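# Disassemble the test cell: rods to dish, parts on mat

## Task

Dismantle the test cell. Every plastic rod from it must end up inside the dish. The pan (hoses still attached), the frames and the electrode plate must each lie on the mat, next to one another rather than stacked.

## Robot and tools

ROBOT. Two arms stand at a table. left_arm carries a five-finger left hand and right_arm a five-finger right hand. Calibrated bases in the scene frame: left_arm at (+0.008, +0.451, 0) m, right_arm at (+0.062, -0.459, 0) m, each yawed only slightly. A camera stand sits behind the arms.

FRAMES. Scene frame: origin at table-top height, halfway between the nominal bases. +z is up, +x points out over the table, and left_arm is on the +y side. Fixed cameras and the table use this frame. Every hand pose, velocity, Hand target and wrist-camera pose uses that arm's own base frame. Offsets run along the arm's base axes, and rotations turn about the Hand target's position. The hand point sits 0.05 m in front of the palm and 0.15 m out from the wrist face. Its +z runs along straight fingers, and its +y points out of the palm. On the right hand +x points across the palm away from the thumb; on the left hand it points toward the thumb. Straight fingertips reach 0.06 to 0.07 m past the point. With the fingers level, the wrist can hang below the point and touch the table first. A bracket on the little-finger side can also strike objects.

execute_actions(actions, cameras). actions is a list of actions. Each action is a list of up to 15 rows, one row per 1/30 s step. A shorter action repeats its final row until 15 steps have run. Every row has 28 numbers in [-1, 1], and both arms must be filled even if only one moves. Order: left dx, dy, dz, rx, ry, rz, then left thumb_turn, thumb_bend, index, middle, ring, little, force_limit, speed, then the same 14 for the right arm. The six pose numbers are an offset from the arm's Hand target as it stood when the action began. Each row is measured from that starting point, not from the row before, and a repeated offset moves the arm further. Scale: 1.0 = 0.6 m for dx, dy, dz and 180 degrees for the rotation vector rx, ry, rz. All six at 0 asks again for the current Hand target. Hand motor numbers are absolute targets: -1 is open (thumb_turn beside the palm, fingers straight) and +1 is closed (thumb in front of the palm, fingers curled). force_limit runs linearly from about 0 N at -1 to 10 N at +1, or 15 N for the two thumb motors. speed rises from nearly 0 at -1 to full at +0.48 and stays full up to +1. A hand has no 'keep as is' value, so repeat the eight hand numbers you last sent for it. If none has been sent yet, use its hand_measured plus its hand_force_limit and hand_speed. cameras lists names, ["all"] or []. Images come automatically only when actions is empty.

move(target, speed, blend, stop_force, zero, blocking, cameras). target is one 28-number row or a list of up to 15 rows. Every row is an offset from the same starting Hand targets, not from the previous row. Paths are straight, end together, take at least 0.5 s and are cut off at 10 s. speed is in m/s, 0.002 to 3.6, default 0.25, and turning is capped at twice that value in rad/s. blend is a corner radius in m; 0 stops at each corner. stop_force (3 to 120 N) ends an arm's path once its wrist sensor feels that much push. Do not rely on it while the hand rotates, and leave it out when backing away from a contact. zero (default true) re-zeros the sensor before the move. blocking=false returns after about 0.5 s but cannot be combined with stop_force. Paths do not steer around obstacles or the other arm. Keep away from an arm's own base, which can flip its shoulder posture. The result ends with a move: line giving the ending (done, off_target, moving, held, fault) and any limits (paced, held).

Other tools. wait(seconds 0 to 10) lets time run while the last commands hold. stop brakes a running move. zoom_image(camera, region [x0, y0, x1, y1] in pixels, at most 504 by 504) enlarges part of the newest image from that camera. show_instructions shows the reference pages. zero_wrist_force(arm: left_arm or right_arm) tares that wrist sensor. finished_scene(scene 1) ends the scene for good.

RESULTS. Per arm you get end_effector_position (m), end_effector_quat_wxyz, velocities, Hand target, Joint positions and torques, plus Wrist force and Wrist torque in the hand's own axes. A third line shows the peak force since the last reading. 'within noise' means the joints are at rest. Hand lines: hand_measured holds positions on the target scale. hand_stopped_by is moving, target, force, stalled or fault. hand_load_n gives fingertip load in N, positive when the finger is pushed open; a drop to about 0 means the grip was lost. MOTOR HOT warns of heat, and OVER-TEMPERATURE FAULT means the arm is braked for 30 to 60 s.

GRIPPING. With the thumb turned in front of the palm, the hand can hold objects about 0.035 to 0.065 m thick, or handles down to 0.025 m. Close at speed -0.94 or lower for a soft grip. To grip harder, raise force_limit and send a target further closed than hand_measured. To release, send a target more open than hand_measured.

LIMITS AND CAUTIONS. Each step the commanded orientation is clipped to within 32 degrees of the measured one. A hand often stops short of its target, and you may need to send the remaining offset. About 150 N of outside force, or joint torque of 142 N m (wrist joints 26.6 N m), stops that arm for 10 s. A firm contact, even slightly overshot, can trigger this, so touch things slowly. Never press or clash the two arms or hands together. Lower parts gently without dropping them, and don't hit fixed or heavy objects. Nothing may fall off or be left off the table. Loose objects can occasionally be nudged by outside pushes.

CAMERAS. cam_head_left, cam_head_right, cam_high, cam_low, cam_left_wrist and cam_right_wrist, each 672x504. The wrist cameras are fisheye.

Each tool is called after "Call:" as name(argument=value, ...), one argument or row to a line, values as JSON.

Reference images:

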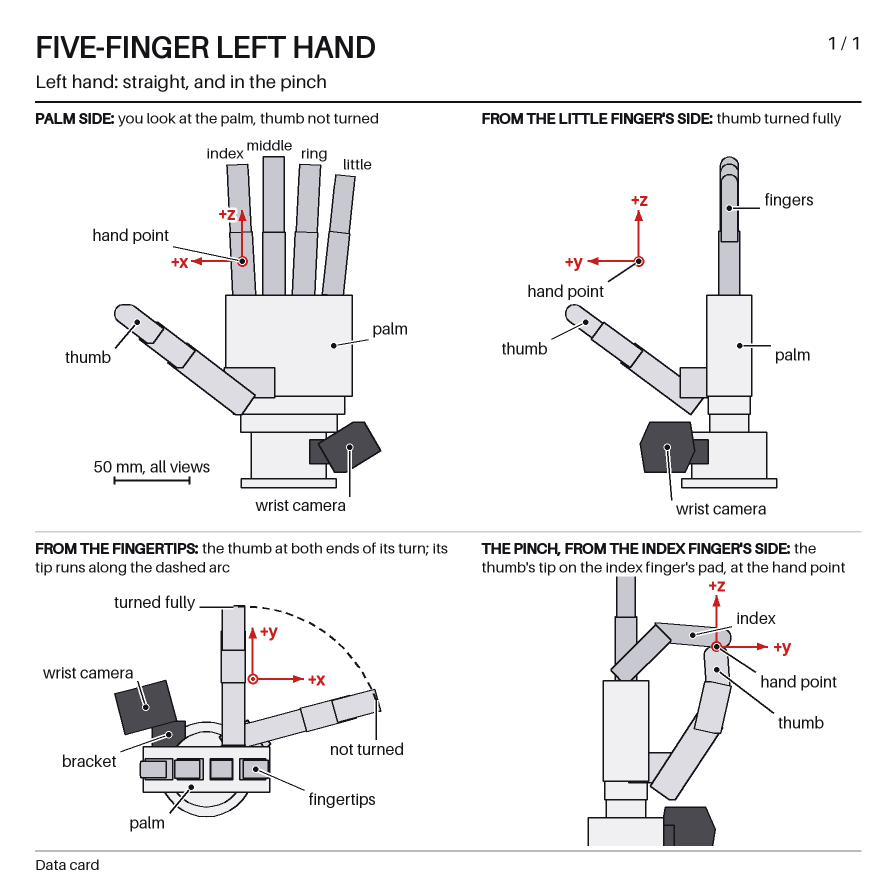

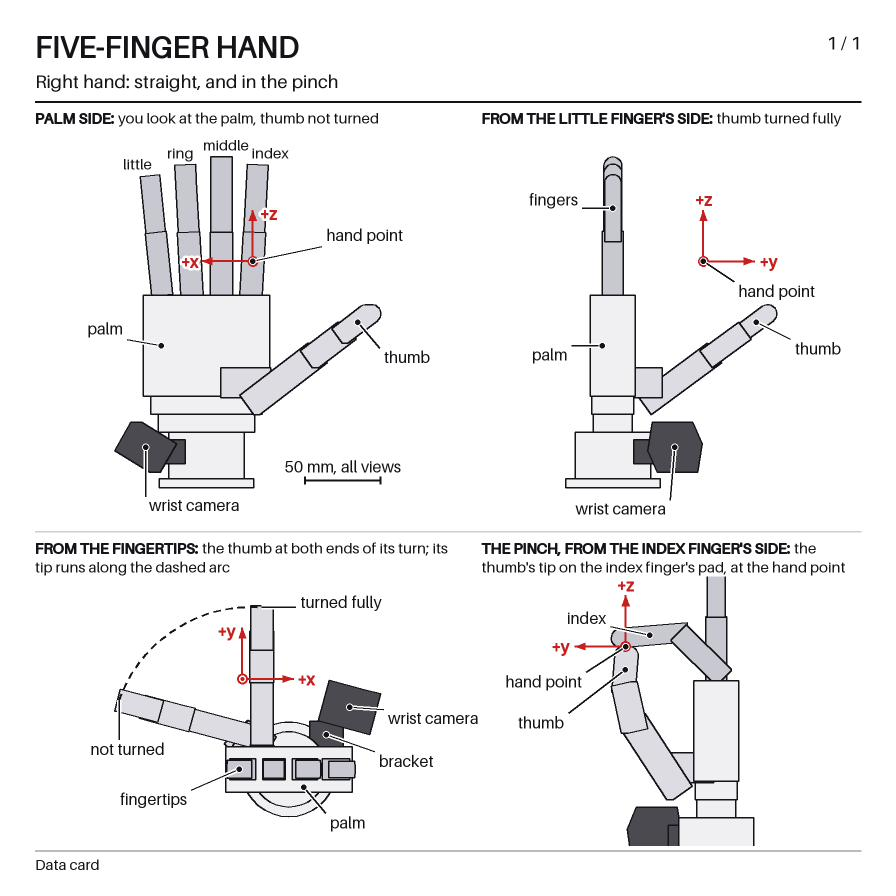

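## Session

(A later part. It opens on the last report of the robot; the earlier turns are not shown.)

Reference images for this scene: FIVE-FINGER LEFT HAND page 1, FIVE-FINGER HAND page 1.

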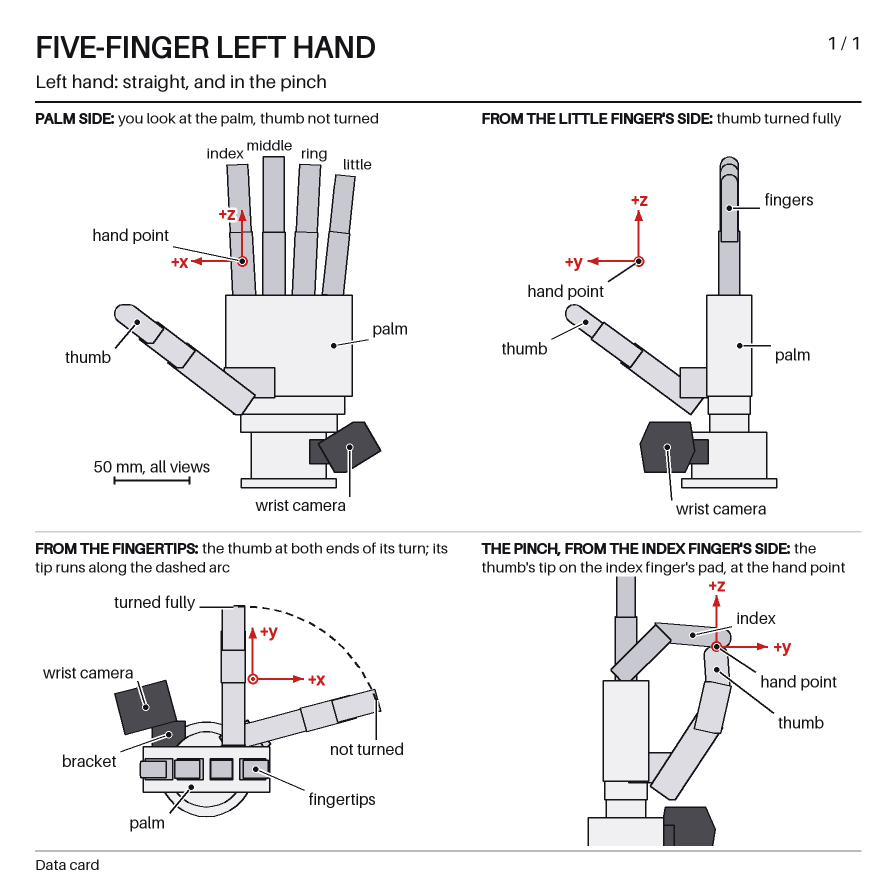

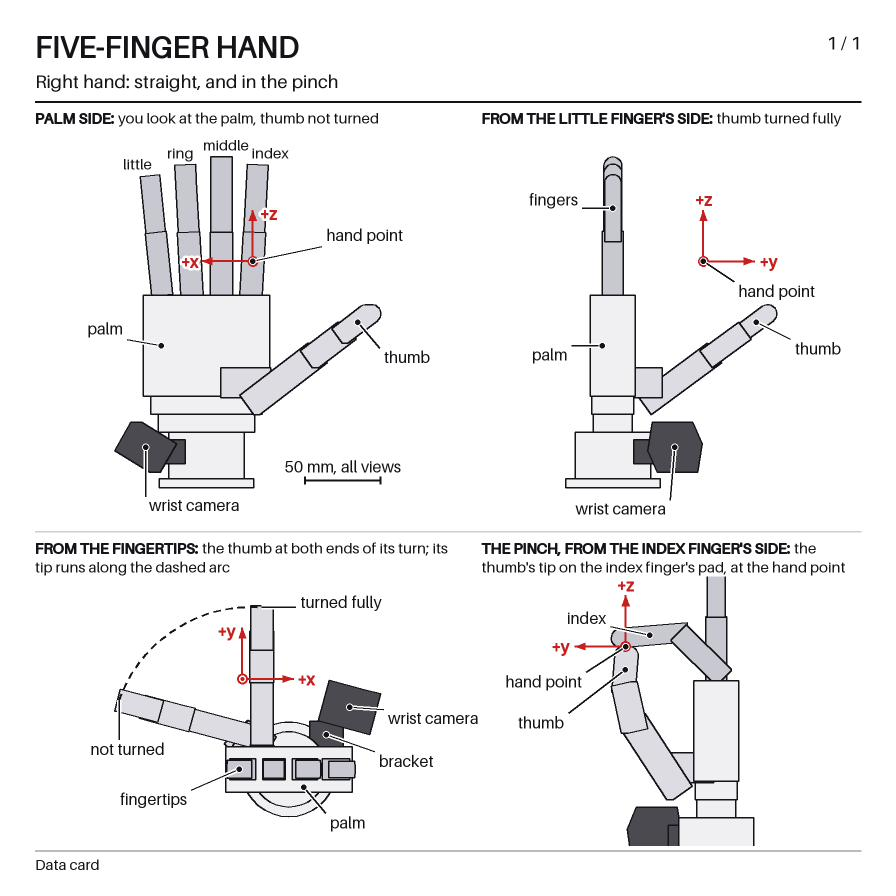

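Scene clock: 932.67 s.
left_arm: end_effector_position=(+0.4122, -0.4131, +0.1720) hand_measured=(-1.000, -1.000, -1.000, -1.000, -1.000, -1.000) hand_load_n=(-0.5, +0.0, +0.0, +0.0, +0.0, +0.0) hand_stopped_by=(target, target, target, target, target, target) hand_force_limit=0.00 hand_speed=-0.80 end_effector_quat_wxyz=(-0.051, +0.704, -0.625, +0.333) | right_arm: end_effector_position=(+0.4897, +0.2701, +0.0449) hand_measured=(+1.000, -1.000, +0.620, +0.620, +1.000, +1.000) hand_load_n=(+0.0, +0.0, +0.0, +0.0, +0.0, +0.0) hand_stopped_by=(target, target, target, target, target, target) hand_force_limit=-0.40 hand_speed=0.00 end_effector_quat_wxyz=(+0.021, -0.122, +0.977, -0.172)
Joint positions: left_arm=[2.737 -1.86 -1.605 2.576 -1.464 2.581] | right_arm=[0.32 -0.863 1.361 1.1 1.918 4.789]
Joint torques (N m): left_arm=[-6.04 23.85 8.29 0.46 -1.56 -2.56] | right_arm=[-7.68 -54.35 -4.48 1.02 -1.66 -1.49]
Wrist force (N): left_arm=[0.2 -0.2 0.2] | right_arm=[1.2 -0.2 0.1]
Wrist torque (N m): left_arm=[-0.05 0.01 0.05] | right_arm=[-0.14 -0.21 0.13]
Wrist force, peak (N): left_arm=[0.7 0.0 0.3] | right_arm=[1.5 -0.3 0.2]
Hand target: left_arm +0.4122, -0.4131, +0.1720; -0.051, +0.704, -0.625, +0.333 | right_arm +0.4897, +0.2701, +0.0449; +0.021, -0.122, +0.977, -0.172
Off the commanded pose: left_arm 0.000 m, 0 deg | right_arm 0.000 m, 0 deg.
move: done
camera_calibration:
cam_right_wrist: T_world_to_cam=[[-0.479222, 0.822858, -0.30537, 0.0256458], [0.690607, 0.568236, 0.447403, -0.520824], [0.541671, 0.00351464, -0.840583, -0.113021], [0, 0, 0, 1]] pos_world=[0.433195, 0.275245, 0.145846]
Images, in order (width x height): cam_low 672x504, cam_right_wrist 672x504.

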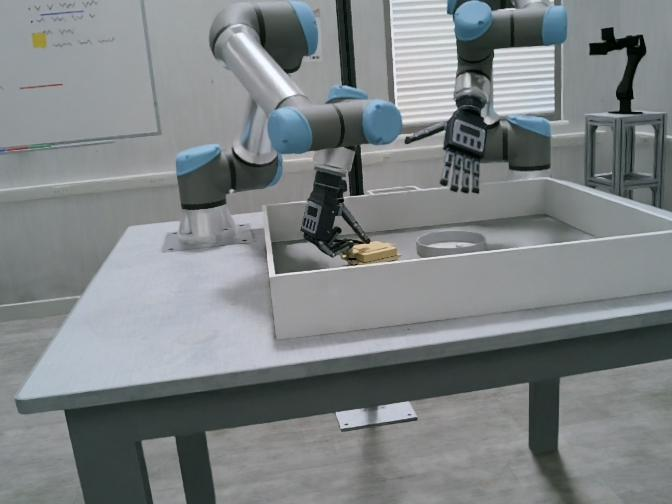

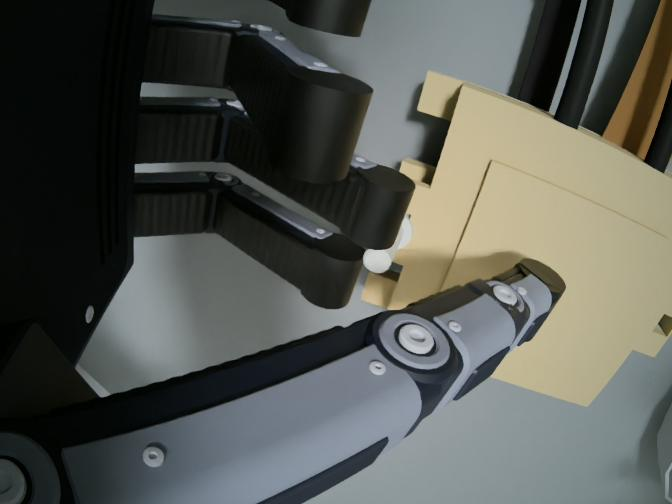

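Call:
move(
  target=[0,0,0,0,0,0,-1,-1,-1,-1,-1,-1,0,-0.8,0,0,0,0,0,0,1,0.3,0.62,0.62,1,1,-0.2,-0.8],
  cameras=["cam_right_wrist", "cam_low"],
)

Call:
zoom_image(
  camera="cam_right_wrist",
  region=[300, 160, 500, 360],
)

Call:
zoom_image(
  camera="cam_low",
  region=[300, 180, 400, 280],
)

Scene clock: 947.17 s.
left_arm: end_effector_position=(+0.4122, -0.4131, +0.1720) hand_measured=(-1.000, -1.000, -1.000, -1.000, -1.000, -1.000) hand_load_n=(+0.0, -0.5, +0.0, +0.0, +0.0, +0.0) hand_stopped_by=(target, target, target, target, target, target) hand_force_limit=0.00 hand_speed=-0.80 end_effector_quat_wxyz=(-0.051, +0.704, -0.625, +0.333) | right_arm: end_effector_position=(+0.4897, +0.2701, +0.0450) hand_measured=(+1.000, -0.604, +0.620, +0.620, +1.000, +1.000) hand_load_n=(+0.0, +5.5, +0.0, +0.0, +0.0, +0.0) hand_stopped_by=(target, force, target, target, target, target) hand_force_limit=-0.20 hand_speed=-0.80 end_effector_quat_wxyz=(+0.021, -0.122, +0.977, -0.172)
Joint positions: left_arm=[2.737 -1.86 -1.605 2.576 -1.464 2.581] | right_arm=[0.32 -0.863 1.361 1.1 1.918 4.789]
Joint torques (N m): left_arm=[-5.87 23.66 7.52 0.47 -1.63 -2.46] | right_arm=[-7.27 -50.91 -5.21 1.13 0.49 -1.39]
Wrist force (N): left_arm=[0.3 0.0 0.4] | right_arm=[1.0 -1.9 -9.2]
Wrist torque (N m): left_arm=[-0.04 -0.01 0.05] | right_arm=[-0.47 -0.07 0.11]
Wrist force, peak (N): left_arm=[0.7 -0.1 0.4] | right_arm=[1.1 -1.7 -9.7]
Hand target: left_arm +0.4122, -0.4131, +0.1720; -0.051, +0.704, -0.625, +0.333 | right_arm +0.4897, +0.2701, +0.0449; +0.021, -0.122, +0.977, -0.172
Off the commanded pose: left_arm 0.000 m, 0 deg | right_arm 0.000 m, 0 deg.
move: done
camera_calibration:
cam_right_wrist: T_world_to_cam=[[-0.47923, 0.822831, -0.305431, 0.0256655], [0.690547, 0.568275, 0.447446, -0.520815], [0.541742, 0.00351509, -0.840538, -0.113058], [0, 0, 0, 1]] pos_world=[0.433195, 0.275245, 0.145846]
Images, in order (width x height): cam_low 672x504, cam_right_wrist 672x504.

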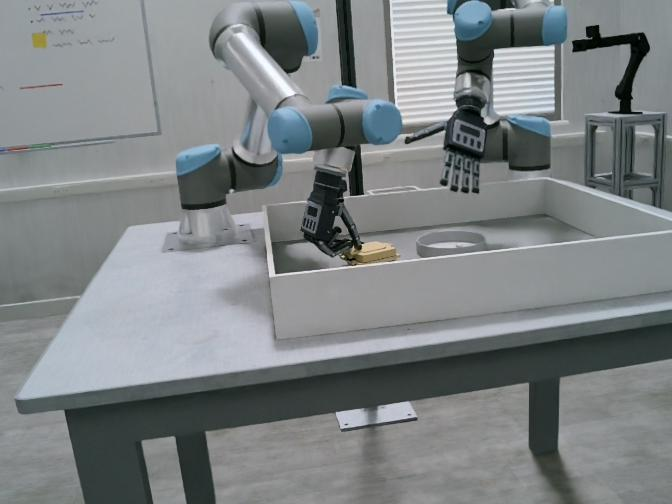

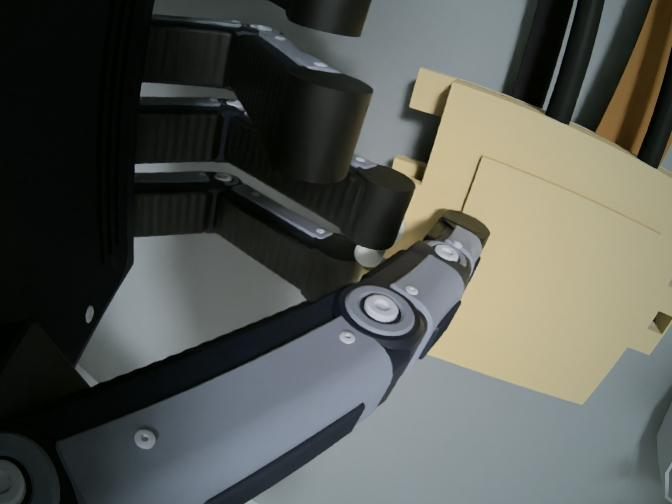

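Scaled by 2.520 from the camera's 672x504 image, which has a finer 960x720 frame.

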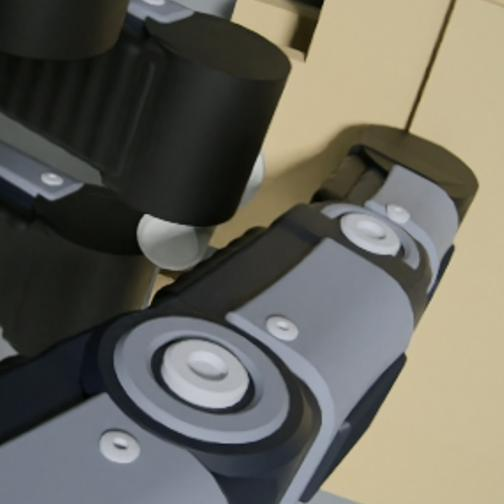

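Scaled by 5.040 from the camera's 672x504 image, which has a finer 960x720 frame.

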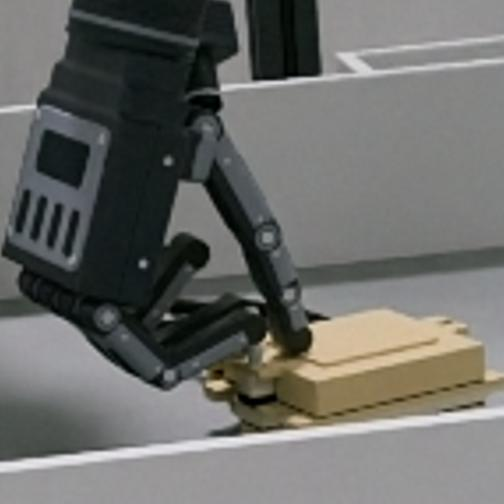

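Call:
move(
  target=[
    [0,0,0,0,0,0,-1,-1,-1,-1,-1,-1,0,-0.8,0,0,0,0,0,0,1,-1,0.62,0.62,1,1,-0.2,-0.3],
    [0,0,0,0,0,0,-1,-1,-1,-1,-1,-1,0,-0.8,0.0013,-0.005,0,0,0,0,1,-1,0.62,0.62,1,1,-0.2,-0.3],
    [0,0,0,0,0,0,-1,-1,-1,-1,-1,-1,0,-0.8,0.0013,-0.005,0.06,0,0,0,1,-1,0.62,0.62,1,1,-0.2,-0.3],
  ],
  speed=0.05,
  cameras=["cam_right_wrist", "cam_low", "cam_left_wrist"],
)

Call:
zoom_image(
  camera="cam_right_wrist",
  region=[300, 100, 600, 400],
)

Call:
zoom_image(
  camera="cam_low",
  region=[300, 180, 400, 280],
)

Call:
zoom_image(
  camera="cam_left_wrist",
  region=[240, 140, 400, 300],
)

Scene clock: 984.13 s.
left_arm: end_effector_position=(+0.4122, -0.4131, +0.1720) hand_measured=(-1.000, -1.000, -1.000, -1.000, -1.000, -1.000) hand_load_n=(+0.0, +0.0, +0.0, -0.5, +0.0, +0.0) hand_stopped_by=(target, target, target, target, target, target) hand_force_limit=0.00 hand_speed=-0.80 end_effector_quat_wxyz=(-0.051, +0.704, -0.625, +0.333) | right_arm: end_effector_position=(+0.4906, +0.2671, +0.0811) hand_measured=(+1.000, -1.000, +0.620, +0.620, +1.000, +1.000) hand_load_n=(+0.0, +0.0, +0.0, +0.0, +0.0, +0.0) hand_stopped_by=(target, target, target, target, target, target) hand_force_limit=-0.20 hand_speed=-0.30 end_effector_quat_wxyz=(+0.021, -0.122, +0.977, -0.172)
Joint positions: left_arm=[2.737 -1.86 -1.605 2.576 -1.464 2.581] | right_arm=[0.314 -0.904 1.33 1.169 1.918 4.783]
Joint torques (N m): left_arm=[-5.47 23.19 8.09 0.55 -1.58 -2.53] | right_arm=[6.41 -34.52 -5.23 1.35 2.27 1.67]
Wrist force (N): left_arm=[0.3 0.0 0.3] | right_arm=[1.0 -0.4 0.2]
Wrist torque (N m): left_arm=[-0.03 -0.01 0.05] | right_arm=[-0.17 -0.16 0.19]
Wrist force, peak (N): left_arm=[0.6 0.2 0.5] | right_arm=[0.9 -2.3 -9.6]
Hand target: left_arm +0.4122, -0.4131, +0.1720; -0.051, +0.704, -0.625, +0.333 | right_arm +0.4905, +0.2671, +0.0809; +0.021, -0.122, +0.977, -0.172
Off the commanded pose: left_arm 0.000 m, 0 deg | right_arm 0.000 m, 0 deg.
move: done
camera_calibration:
cam_left_wrist: T_world_to_cam=[[0.799126, -0.0488552, 0.599176, -0.459481], [-0.493844, -0.621702, 0.607952, -0.156924], [0.342807, -0.781729, -0.520945, -0.25434], [0, 0, 0, 1]] pos_world=[0.376876, -0.318833, 0.238215]
cam_right_wrist: T_world_to_cam=[[-0.479096, 0.822873, -0.305528, 0.0395697], [0.690366, 0.568214, 0.447803, -0.535898], [0.54209, 0.00361434, -0.840312, -0.0833256], [0, 0, 0, 1]] pos_world=[0.434093, 0.272245, 0.182047]
Images, in order (width x height): cam_low 672x504, cam_left_wrist 672x504, cam_right_wrist 672x504.

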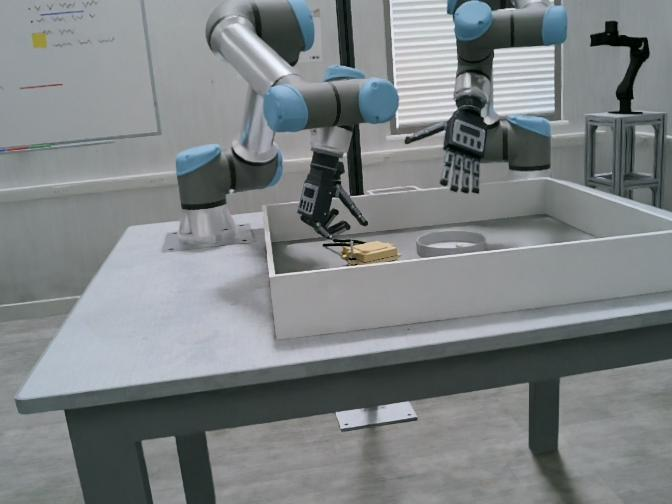

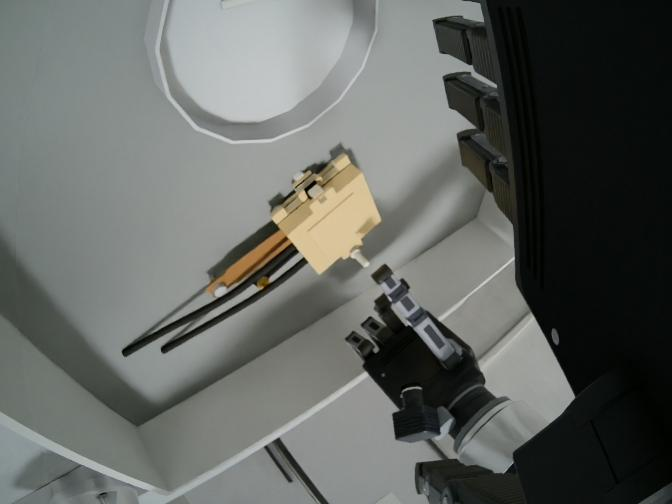

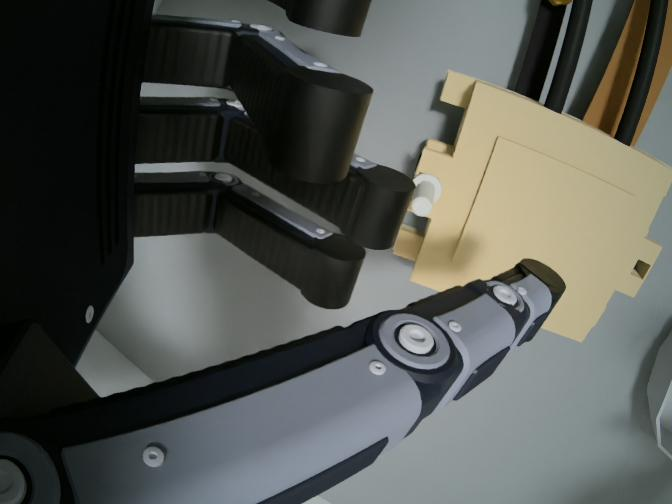

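Scaled by 1.680 from the camera's 672x504 image, which has a finer 960x720 frame.

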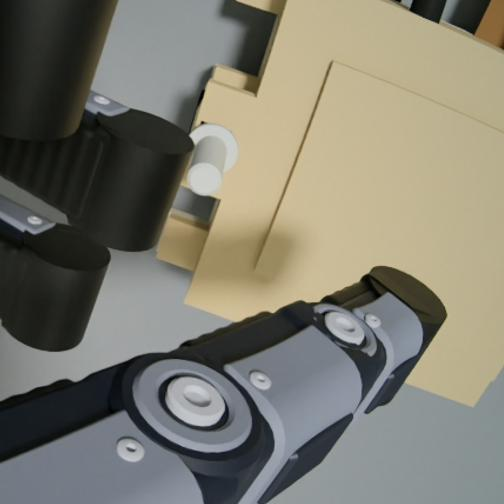

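Scaled by 5.040 from the camera's 672x504 image, which has a finer 960x720 frame.

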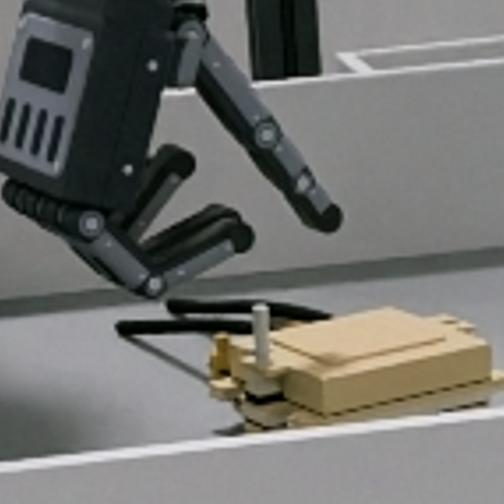

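Scaled by 3.150 from the camera's 672x504 image, which has a finer 960x720 frame.

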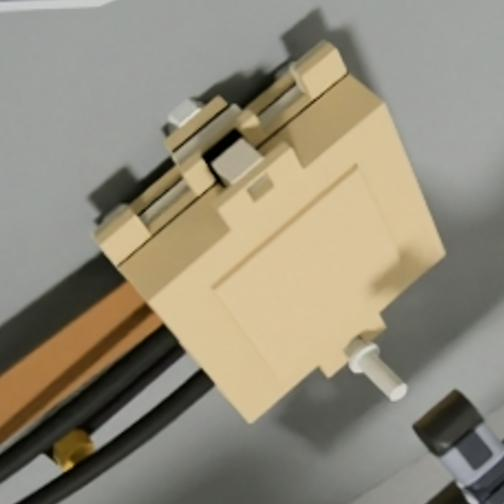

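Call:
move(
  target=[0,0,0,0,0,0,-1,-1,-1,-1,-1,-1,0,-0.8,0,0,0.05,0,0,0,1,0.3,0.45,0.45,1,1,-0.5,-0.5],
  cameras=["cam_right_wrist", "cam_low"],
)

Call:
zoom_image(
  camera="cam_low",
  region=[300, 160, 400, 260],
)

Call:
zoom_image(
  camera="cam_right_wrist",
  region=[260, 100, 500, 340],
)

Scene clock: 992.97 s.
left_arm: end_effector_position=(+0.4122, -0.4131, +0.1720) hand_measured=(-1.000, -1.000, -1.000, -1.000, -1.000, -1.000) hand_load_n=(+0.0, +0.0, +0.0, +0.0, +0.0, +0.0) hand_stopped_by=(target, target, target, target, target, target) hand_force_limit=0.00 hand_speed=-0.80 end_effector_quat_wxyz=(-0.051, +0.704, -0.625, +0.333) | right_arm: end_effector_position=(+0.4905, +0.2671, +0.1109) hand_measured=(+1.000, -0.436, +0.450, +0.450, +1.000, +1.000) hand_load_n=(+0.5, +5.0, +0.0, +0.5, +0.0, +0.0) hand_stopped_by=(target, force, target, target, target, target) hand_force_limit=-0.50 hand_speed=-0.50 end_effector_quat_wxyz=(+0.021, -0.122, +0.977, -0.172)
Joint positions: left_arm=[2.737 -1.86 -1.605 2.576 -1.464 2.581] | right_arm=[0.314 -0.932 1.295 1.232 1.918 4.783]
Joint torques (N m): left_arm=[-5.68 23.59 8.92 0.46 -1.55 -2.6] | right_arm=[5.93 -35.76 -6.25 2.31 1.78 0.03]
Wrist force (N): left_arm=[0.3 0.1 0.2] | right_arm=[1.3 -0.3 -0.2]
Wrist torque (N m): left_arm=[-0.01 -0.01 0.05] | right_arm=[-0.15 -0.19 0.21]
Wrist force, peak (N): left_arm=[0.6 0.3 0.4] | right_arm=[1.6 -0.6 -0.1]
Hand target: left_arm +0.4122, -0.4131, +0.1720; -0.051, +0.704, -0.625, +0.333 | right_arm +0.4905, +0.2671, +0.1109; +0.021, -0.122, +0.977, -0.172
Off the commanded pose: left_arm 0.000 m, 0 deg | right_arm 0.000 m, 0 deg.
move: done
camera_calibration:
cam_right_wrist: T_world_to_cam=[[-0.47923, 0.822831, -0.305431, 0.0486758], [0.690547, 0.568275, 0.447446, -0.549194], [0.541742, 0.00351509, -0.840538, -0.0580052], [0, 0, 0, 1]] pos_world=[0.433995, 0.272245, 0.211846]
Images, in order (width x height): cam_low 672x504, cam_right_wrist 672x504.

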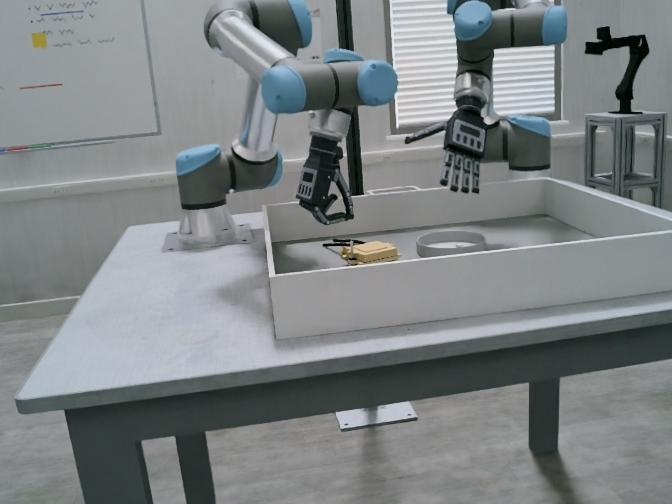

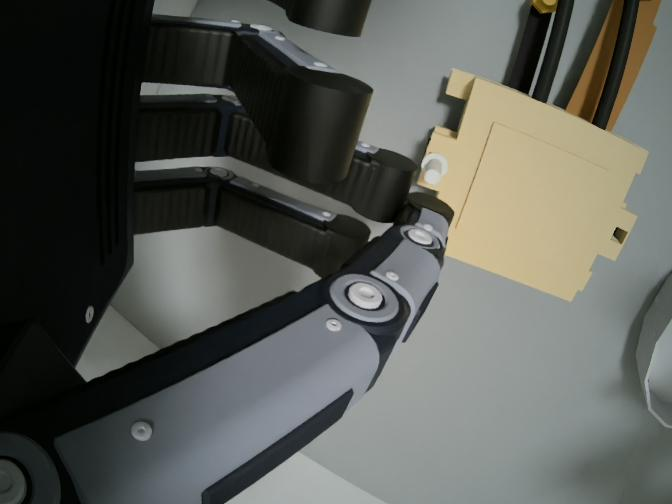

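Scaled by 5.040 from the camera's 672x504 image, which has a finer 960x720 frame.

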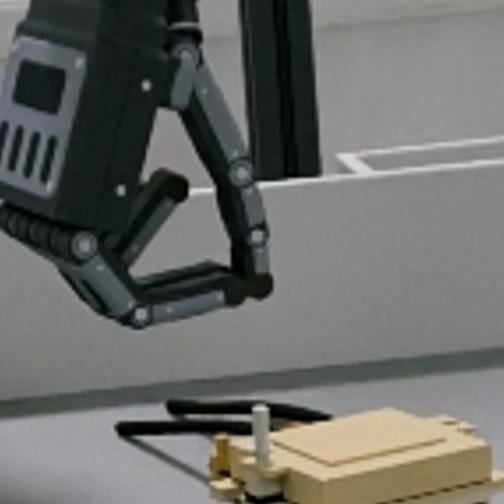

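Scaled by 2.100 from the camera's 672x504 image, which has a finer 960x720 frame.

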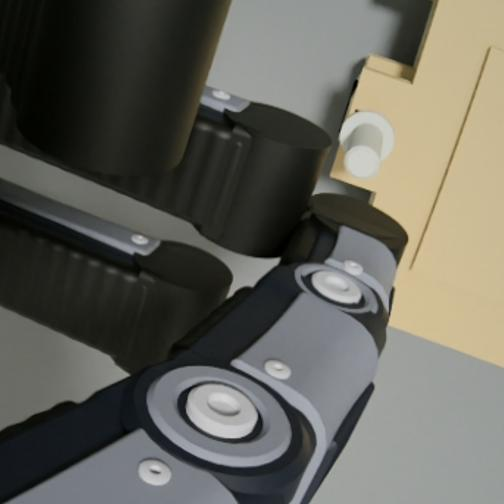

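Call:
move(
  target=[
    [0,0,0,0,0,0,-1,-1,-1,-1,-1,-1,0,-0.8,0,0,0,0,0,0,1,-1,0.45,0.45,1,1,-0.5,-0.2],
    [0,0,0,0,0,0,-1,-1,-1,-1,-1,-1,0,-0.8,0,0,-0.1015,0,0,0,1,-1,0.45,0.45,1,1,-0.5,-0.2],
  ],
  speed=[0.1,0.06],
  cameras=["cam_right_wrist", "cam_low"],
)

Call:
zoom_image(
  camera="cam_low",
  region=[300, 180, 400, 280],
)

Call:
zoom_image(
  camera="cam_right_wrist",
  region=[260, 100, 500, 340],
)

Scene clock: 1014.73 s.
left_arm: end_effector_position=(+0.4122, -0.4131, +0.1720) hand_measured=(-1.000, -1.000, -1.000, -1.000, -1.000, -1.000) hand_load_n=(-0.5, +0.0, +0.0, +0.0, +0.0, +0.0) hand_stopped_by=(target, target, target, target, target, target) hand_force_limit=0.00 hand_speed=-0.80 end_effector_quat_wxyz=(-0.051, +0.704, -0.625, +0.333) | right_arm: end_effector_position=(+0.4903, +0.2670, +0.0498) hand_measured=(+1.000, -1.000, +0.450, +0.450, +1.000, +1.000) hand_load_n=(+0.0, +0.0, +0.0, +0.0, +0.0, +0.0) hand_stopped_by=(target, target, target, target, target, target) hand_force_limit=-0.50 hand_speed=-0.20 end_effector_quat_wxyz=(+0.021, -0.122, +0.977, -0.172)
Joint positions: left_arm=[2.737 -1.86 -1.605 2.576 -1.464 2.581] | right_arm=[0.314 -0.871 1.36 1.107 1.918 4.783]
Joint torques (N m): left_arm=[-4.46 23.77 8.94 0.44 -1.55 -2.48] | right_arm=[6.49 -58.04 -26.48 3.56 2.38 1.15]
Wrist force (N): left_arm=[0.3 -0.2 0.3] | right_arm=[1.3 -0.1 0.1]
Wrist torque (N m): left_arm=[-0.06 -0.01 0.05] | right_arm=[-0.12 -0.22 0.23]
Wrist force, peak (N): left_arm=[0.2 0.5 0.5] | right_arm=[1.4 -0.6 -0.7]
Hand target: left_arm +0.4122, -0.4131, +0.1720; -0.051, +0.704, -0.625, +0.333 | right_arm +0.4905, +0.2671, +0.0500; +0.021, -0.122, +0.977, -0.172
Off the commanded pose: left_arm 0.000 m, 0 deg | right_arm 0.000 m, 0 deg.
move: done
camera_calibration:
cam_right_wrist: T_world_to_cam=[[-0.479364, 0.822796, -0.305314, 0.0300984], [0.690747, 0.568326, 0.447072, -0.521775], [0.541367, 0.00341493, -0.840779, -0.109083], [0, 0, 0, 1]] pos_world=[0.433897, 0.272146, 0.150746]
Images, in order (width x height): cam_low 672x504, cam_right_wrist 672x504.

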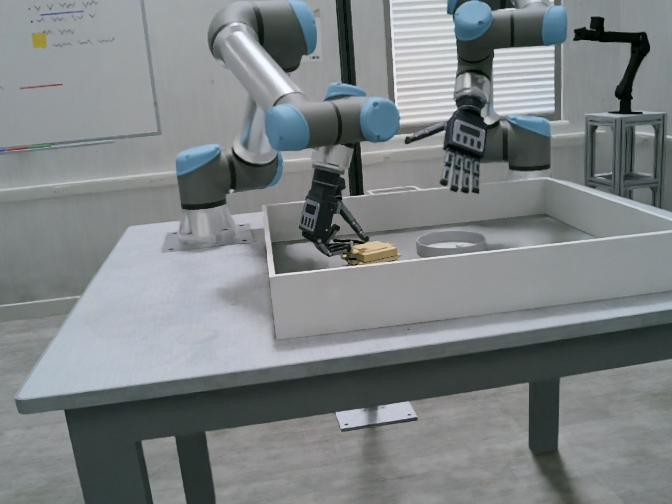

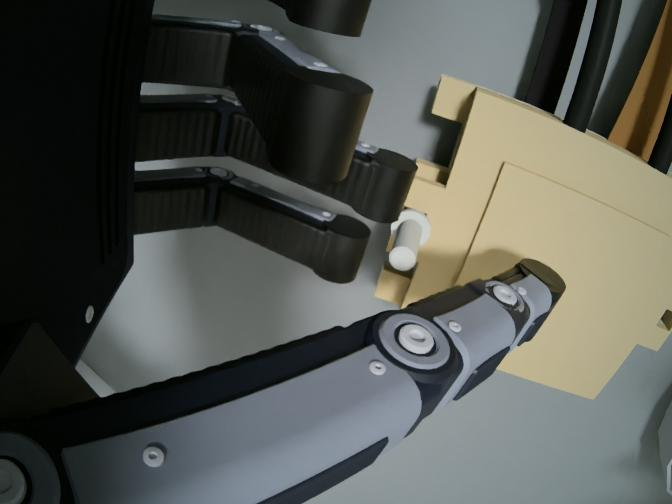

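Scaled by 5.040 from the camera's 672x504 image, which has a finer 960x720 frame.

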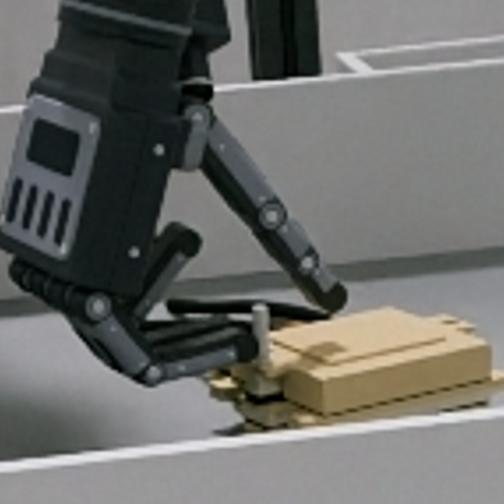

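Scaled by 2.100 from the camera's 672x504 image, which has a finer 960x720 frame.

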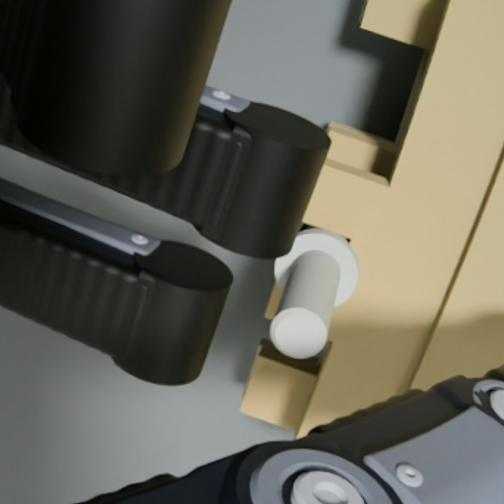

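Call:
move(
  target=[0,0,0,0,0,0,-1,-1,-1,-1,-1,-1,0,-0.8,-0.0027,0.0108,0,0,0,0,1,-1,0.45,0.45,1,1,-0.5,-0.2],
  speed=0.012,
  stop_force=3,
  cameras=["cam_right_wrist", "cam_low"],
)

Call:
zoom_image(
  camera="cam_low",
  region=[300, 180, 400, 280],
)

Call:
zoom_image(
  camera="cam_right_wrist",
  region=[260, 100, 500, 340],
)

Scene clock: 1027.23 s.
left_arm: end_effector_position=(+0.4122, -0.4131, +0.1720) hand_measured=(-1.000, -1.000, -1.000, -1.000, -1.000, -1.000) hand_load_n=(+0.0, +0.0, -0.5, +0.0, +0.0, +0.0) hand_stopped_by=(target, target, target, target, target, target) hand_force_limit=0.00 hand_speed=-0.80 end_effector_quat_wxyz=(-0.051, +0.704, -0.625, +0.333) | right_arm: end_effector_position=(+0.4888, +0.2735, +0.0500) hand_measured=(+1.000, -1.000, +0.450, +0.450, +1.000, +1.000) hand_load_n=(+0.0, +0.0, +0.0, +0.0, +0.0, +0.0) hand_stopped_by=(target, target, target, target, target, target) hand_force_limit=-0.50 hand_speed=-0.20 end_effector_quat_wxyz=(+0.021, -0.122, +0.977, -0.172)
Joint positions: left_arm=[2.737 -1.86 -1.605 2.576 -1.464 2.581] | right_arm=[0.327 -0.866 1.352 1.114 1.917 4.796]
Joint torques (N m): left_arm=[-6.17 23.3 9.67 0.56 -1.51 -2.52] | right_arm=[-7.13 -57.04 -4.49 0.89 -1.46 -1.33]
Wrist force (N): left_arm=[0.3 0.0 0.4] | right_arm=[1.1 -0.2 0.1]
Wrist torque (N m): left_arm=[-0.03 0.00 0.05] | right_arm=[-0.13 -0.18 0.13]
Wrist force, peak (N): left_arm=[0.6 -0.1 0.6] | right_arm=[1.5 -0.4 0.3]
Hand target: left_arm +0.4122, -0.4131, +0.1720; -0.051, +0.704, -0.625, +0.333 | right_arm +0.4888, +0.2735, +0.0500; +0.021, -0.122, +0.977, -0.172
Off the commanded pose: left_arm 0.000 m, 0 deg | right_arm 0.000 m, 0 deg.
move: done
camera_calibration:
cam_right_wrist: T_world_to_cam=[[-0.479222, 0.822858, -0.30537, 0.0239398], [0.690607, 0.568236, 0.447403, -0.524542], [0.541671, 0.00351464, -0.840583, -0.108313], [0, 0, 0, 1]] pos_world=[0.432395, 0.278745, 0.150946]
Images, in order (width x height): cam_low 672x504, cam_right_wrist 672x504.

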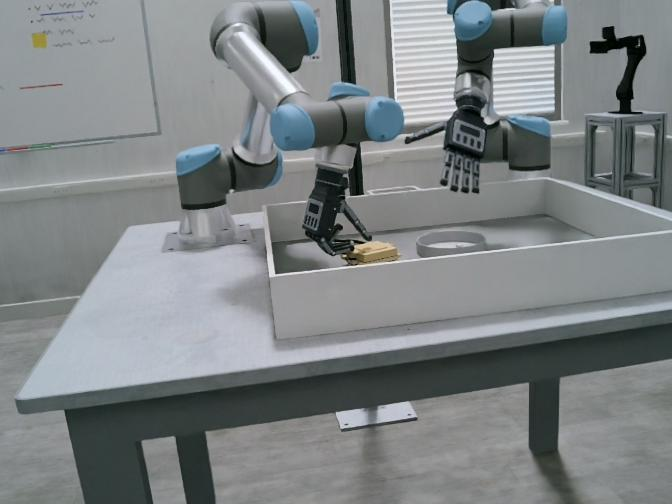

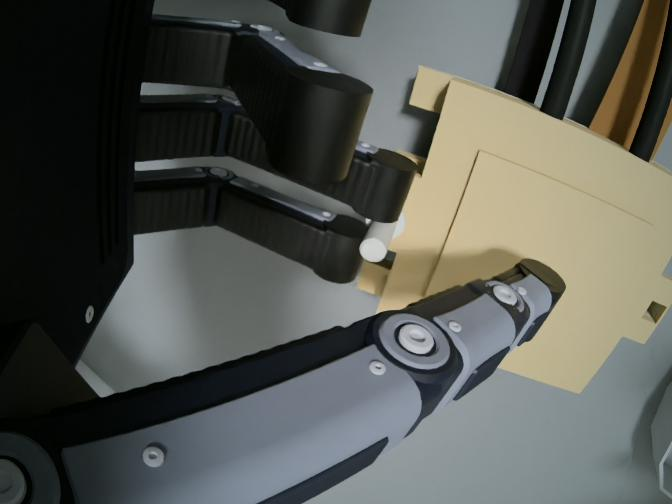

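Scaled by 5.040 from the camera's 672x504 image, which has a finer 960x720 frame.

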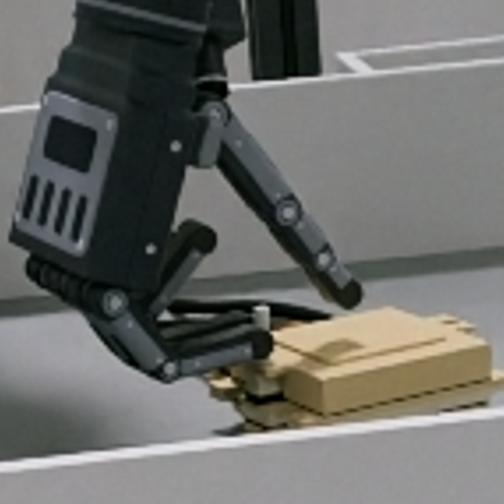

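Scaled by 2.100 from the camera's 672x504 image, which has a finer 960x720 frame.

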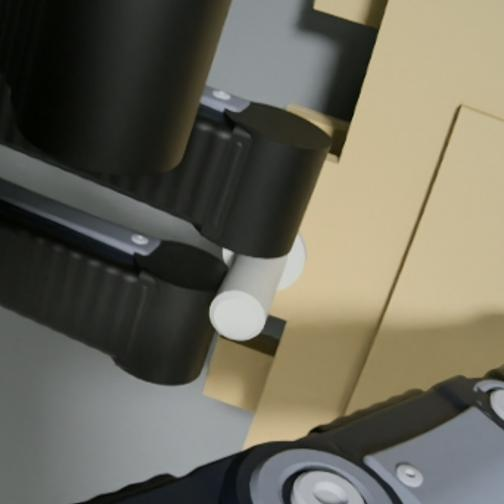

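Call:
move(
  target=[0,0,0,0,0,0,-1,-1,-1,-1,-1,-1,0,-0.8,0,0,0,0,0,0,1,0.3,0.45,0.45,1,1,-0.2,-0.8],
  cameras=["cam_right_wrist", "cam_low"],
)

Call:
zoom_image(
  camera="cam_low",
  region=[300, 180, 400, 280],
)

Call:
zoom_image(
  camera="cam_right_wrist",
  region=[260, 100, 500, 340],
)

Scene clock: 1037.13 s.
left_arm: end_effector_position=(+0.4122, -0.4131, +0.1720) hand_measured=(-1.000, -1.000, -1.000, -1.000, -1.000, -1.000) hand_load_n=(-0.5, +0.0, +0.0, +0.0, +0.0, +0.0) hand_stopped_by=(target, target, target, target, target, target) hand_force_limit=0.00 hand_speed=-0.80 end_effector_quat_wxyz=(-0.051, +0.704, -0.625, +0.333) | right_arm: end_effector_position=(+0.4888, +0.2735, +0.0500) hand_measured=(+1.000, -0.432, +0.450, +0.450, +1.000, +1.000) hand_load_n=(+0.5, +5.5, +0.0, +0.5, +0.0, +0.0) hand_stopped_by=(target, force, target, target, target, target) hand_force_limit=-0.20 hand_speed=-0.80 end_effector_quat_wxyz=(+0.021, -0.122, +0.977, -0.172)
Joint positions: left_arm=[2.737 -1.86 -1.605 2.576 -1.464 2.581] | right_arm=[0.327 -0.866 1.352 1.114 1.917 4.796]
Joint torques (N m): left_arm=[-5.29 23.5 9.75 0.34 -1.44 -2.45] | right_arm=[-7.28 -58 -5.54 1.11 1.68 -1.39]
Wrist force (N): left_arm=[0.4 -0.1 0.2] | right_arm=[1.3 -0.6 -0.4]
Wrist torque (N m): left_arm=[-0.04 -0.02 0.06] | right_arm=[-0.17 -0.20 0.13]
Wrist force, peak (N): left_arm=[0.5 0.2 0.6] | right_arm=[1.5 -0.4 0.0]
Hand target: left_arm +0.4122, -0.4131, +0.1720; -0.051, +0.704, -0.625, +0.333 | right_arm +0.4888, +0.2735, +0.0500; +0.021, -0.122, +0.977, -0.172
Off the commanded pose: left_arm 0.000 m, 0 deg | right_arm 0.000 m, 0 deg.
move: done
camera_calibration:
cam_right_wrist: T_world_to_cam=[[-0.479197, 0.822858, -0.30541, 0.023935], [0.690569, 0.568236, 0.447461, -0.524534], [0.541742, 0.00351498, -0.840538, -0.10835], [0, 0, 0, 1]] pos_world=[0.432395, 0.278745, 0.150946]
Images, in order (width x height): cam_low 672x504, cam_right_wrist 672x504.

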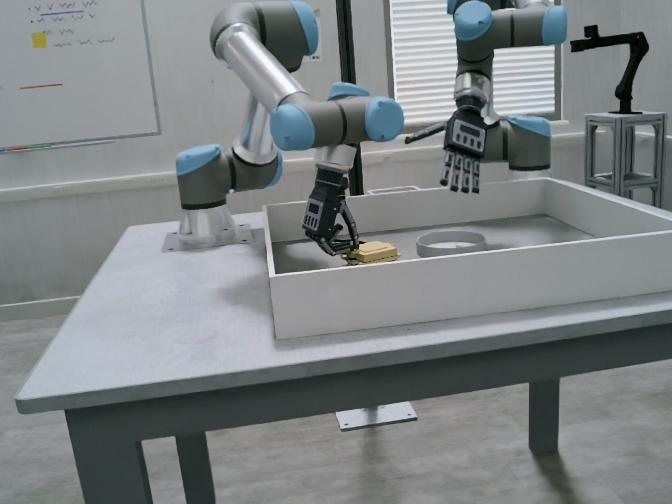

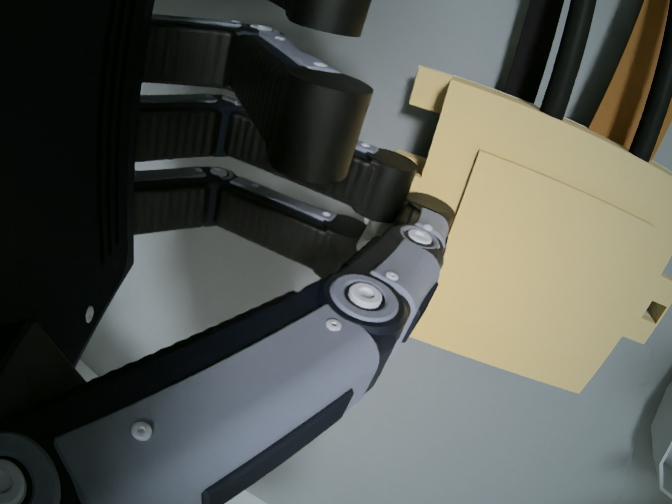

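Scaled by 5.040 from the camera's 672x504 image, which has a finer 960x720 frame.

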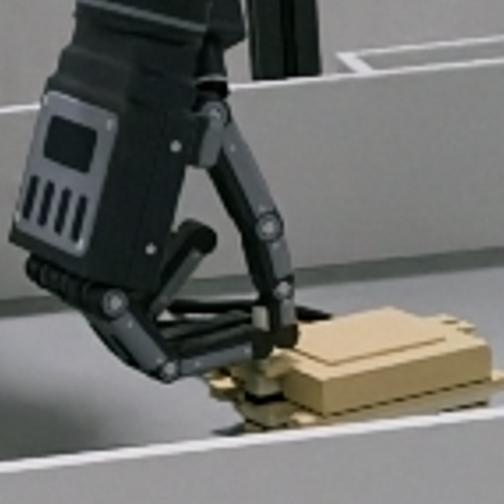

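Scaled by 2.100 from the camera's 672x504 image, which has a finer 960x720 frame.

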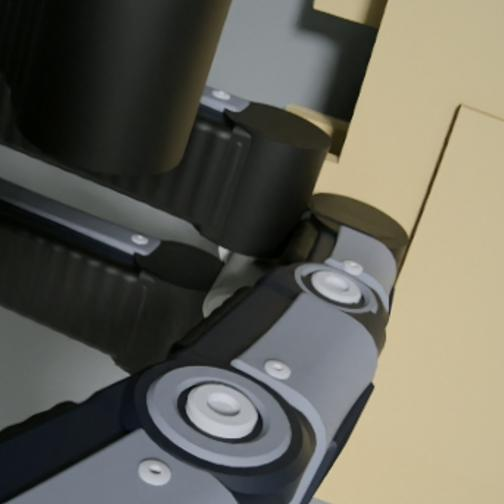

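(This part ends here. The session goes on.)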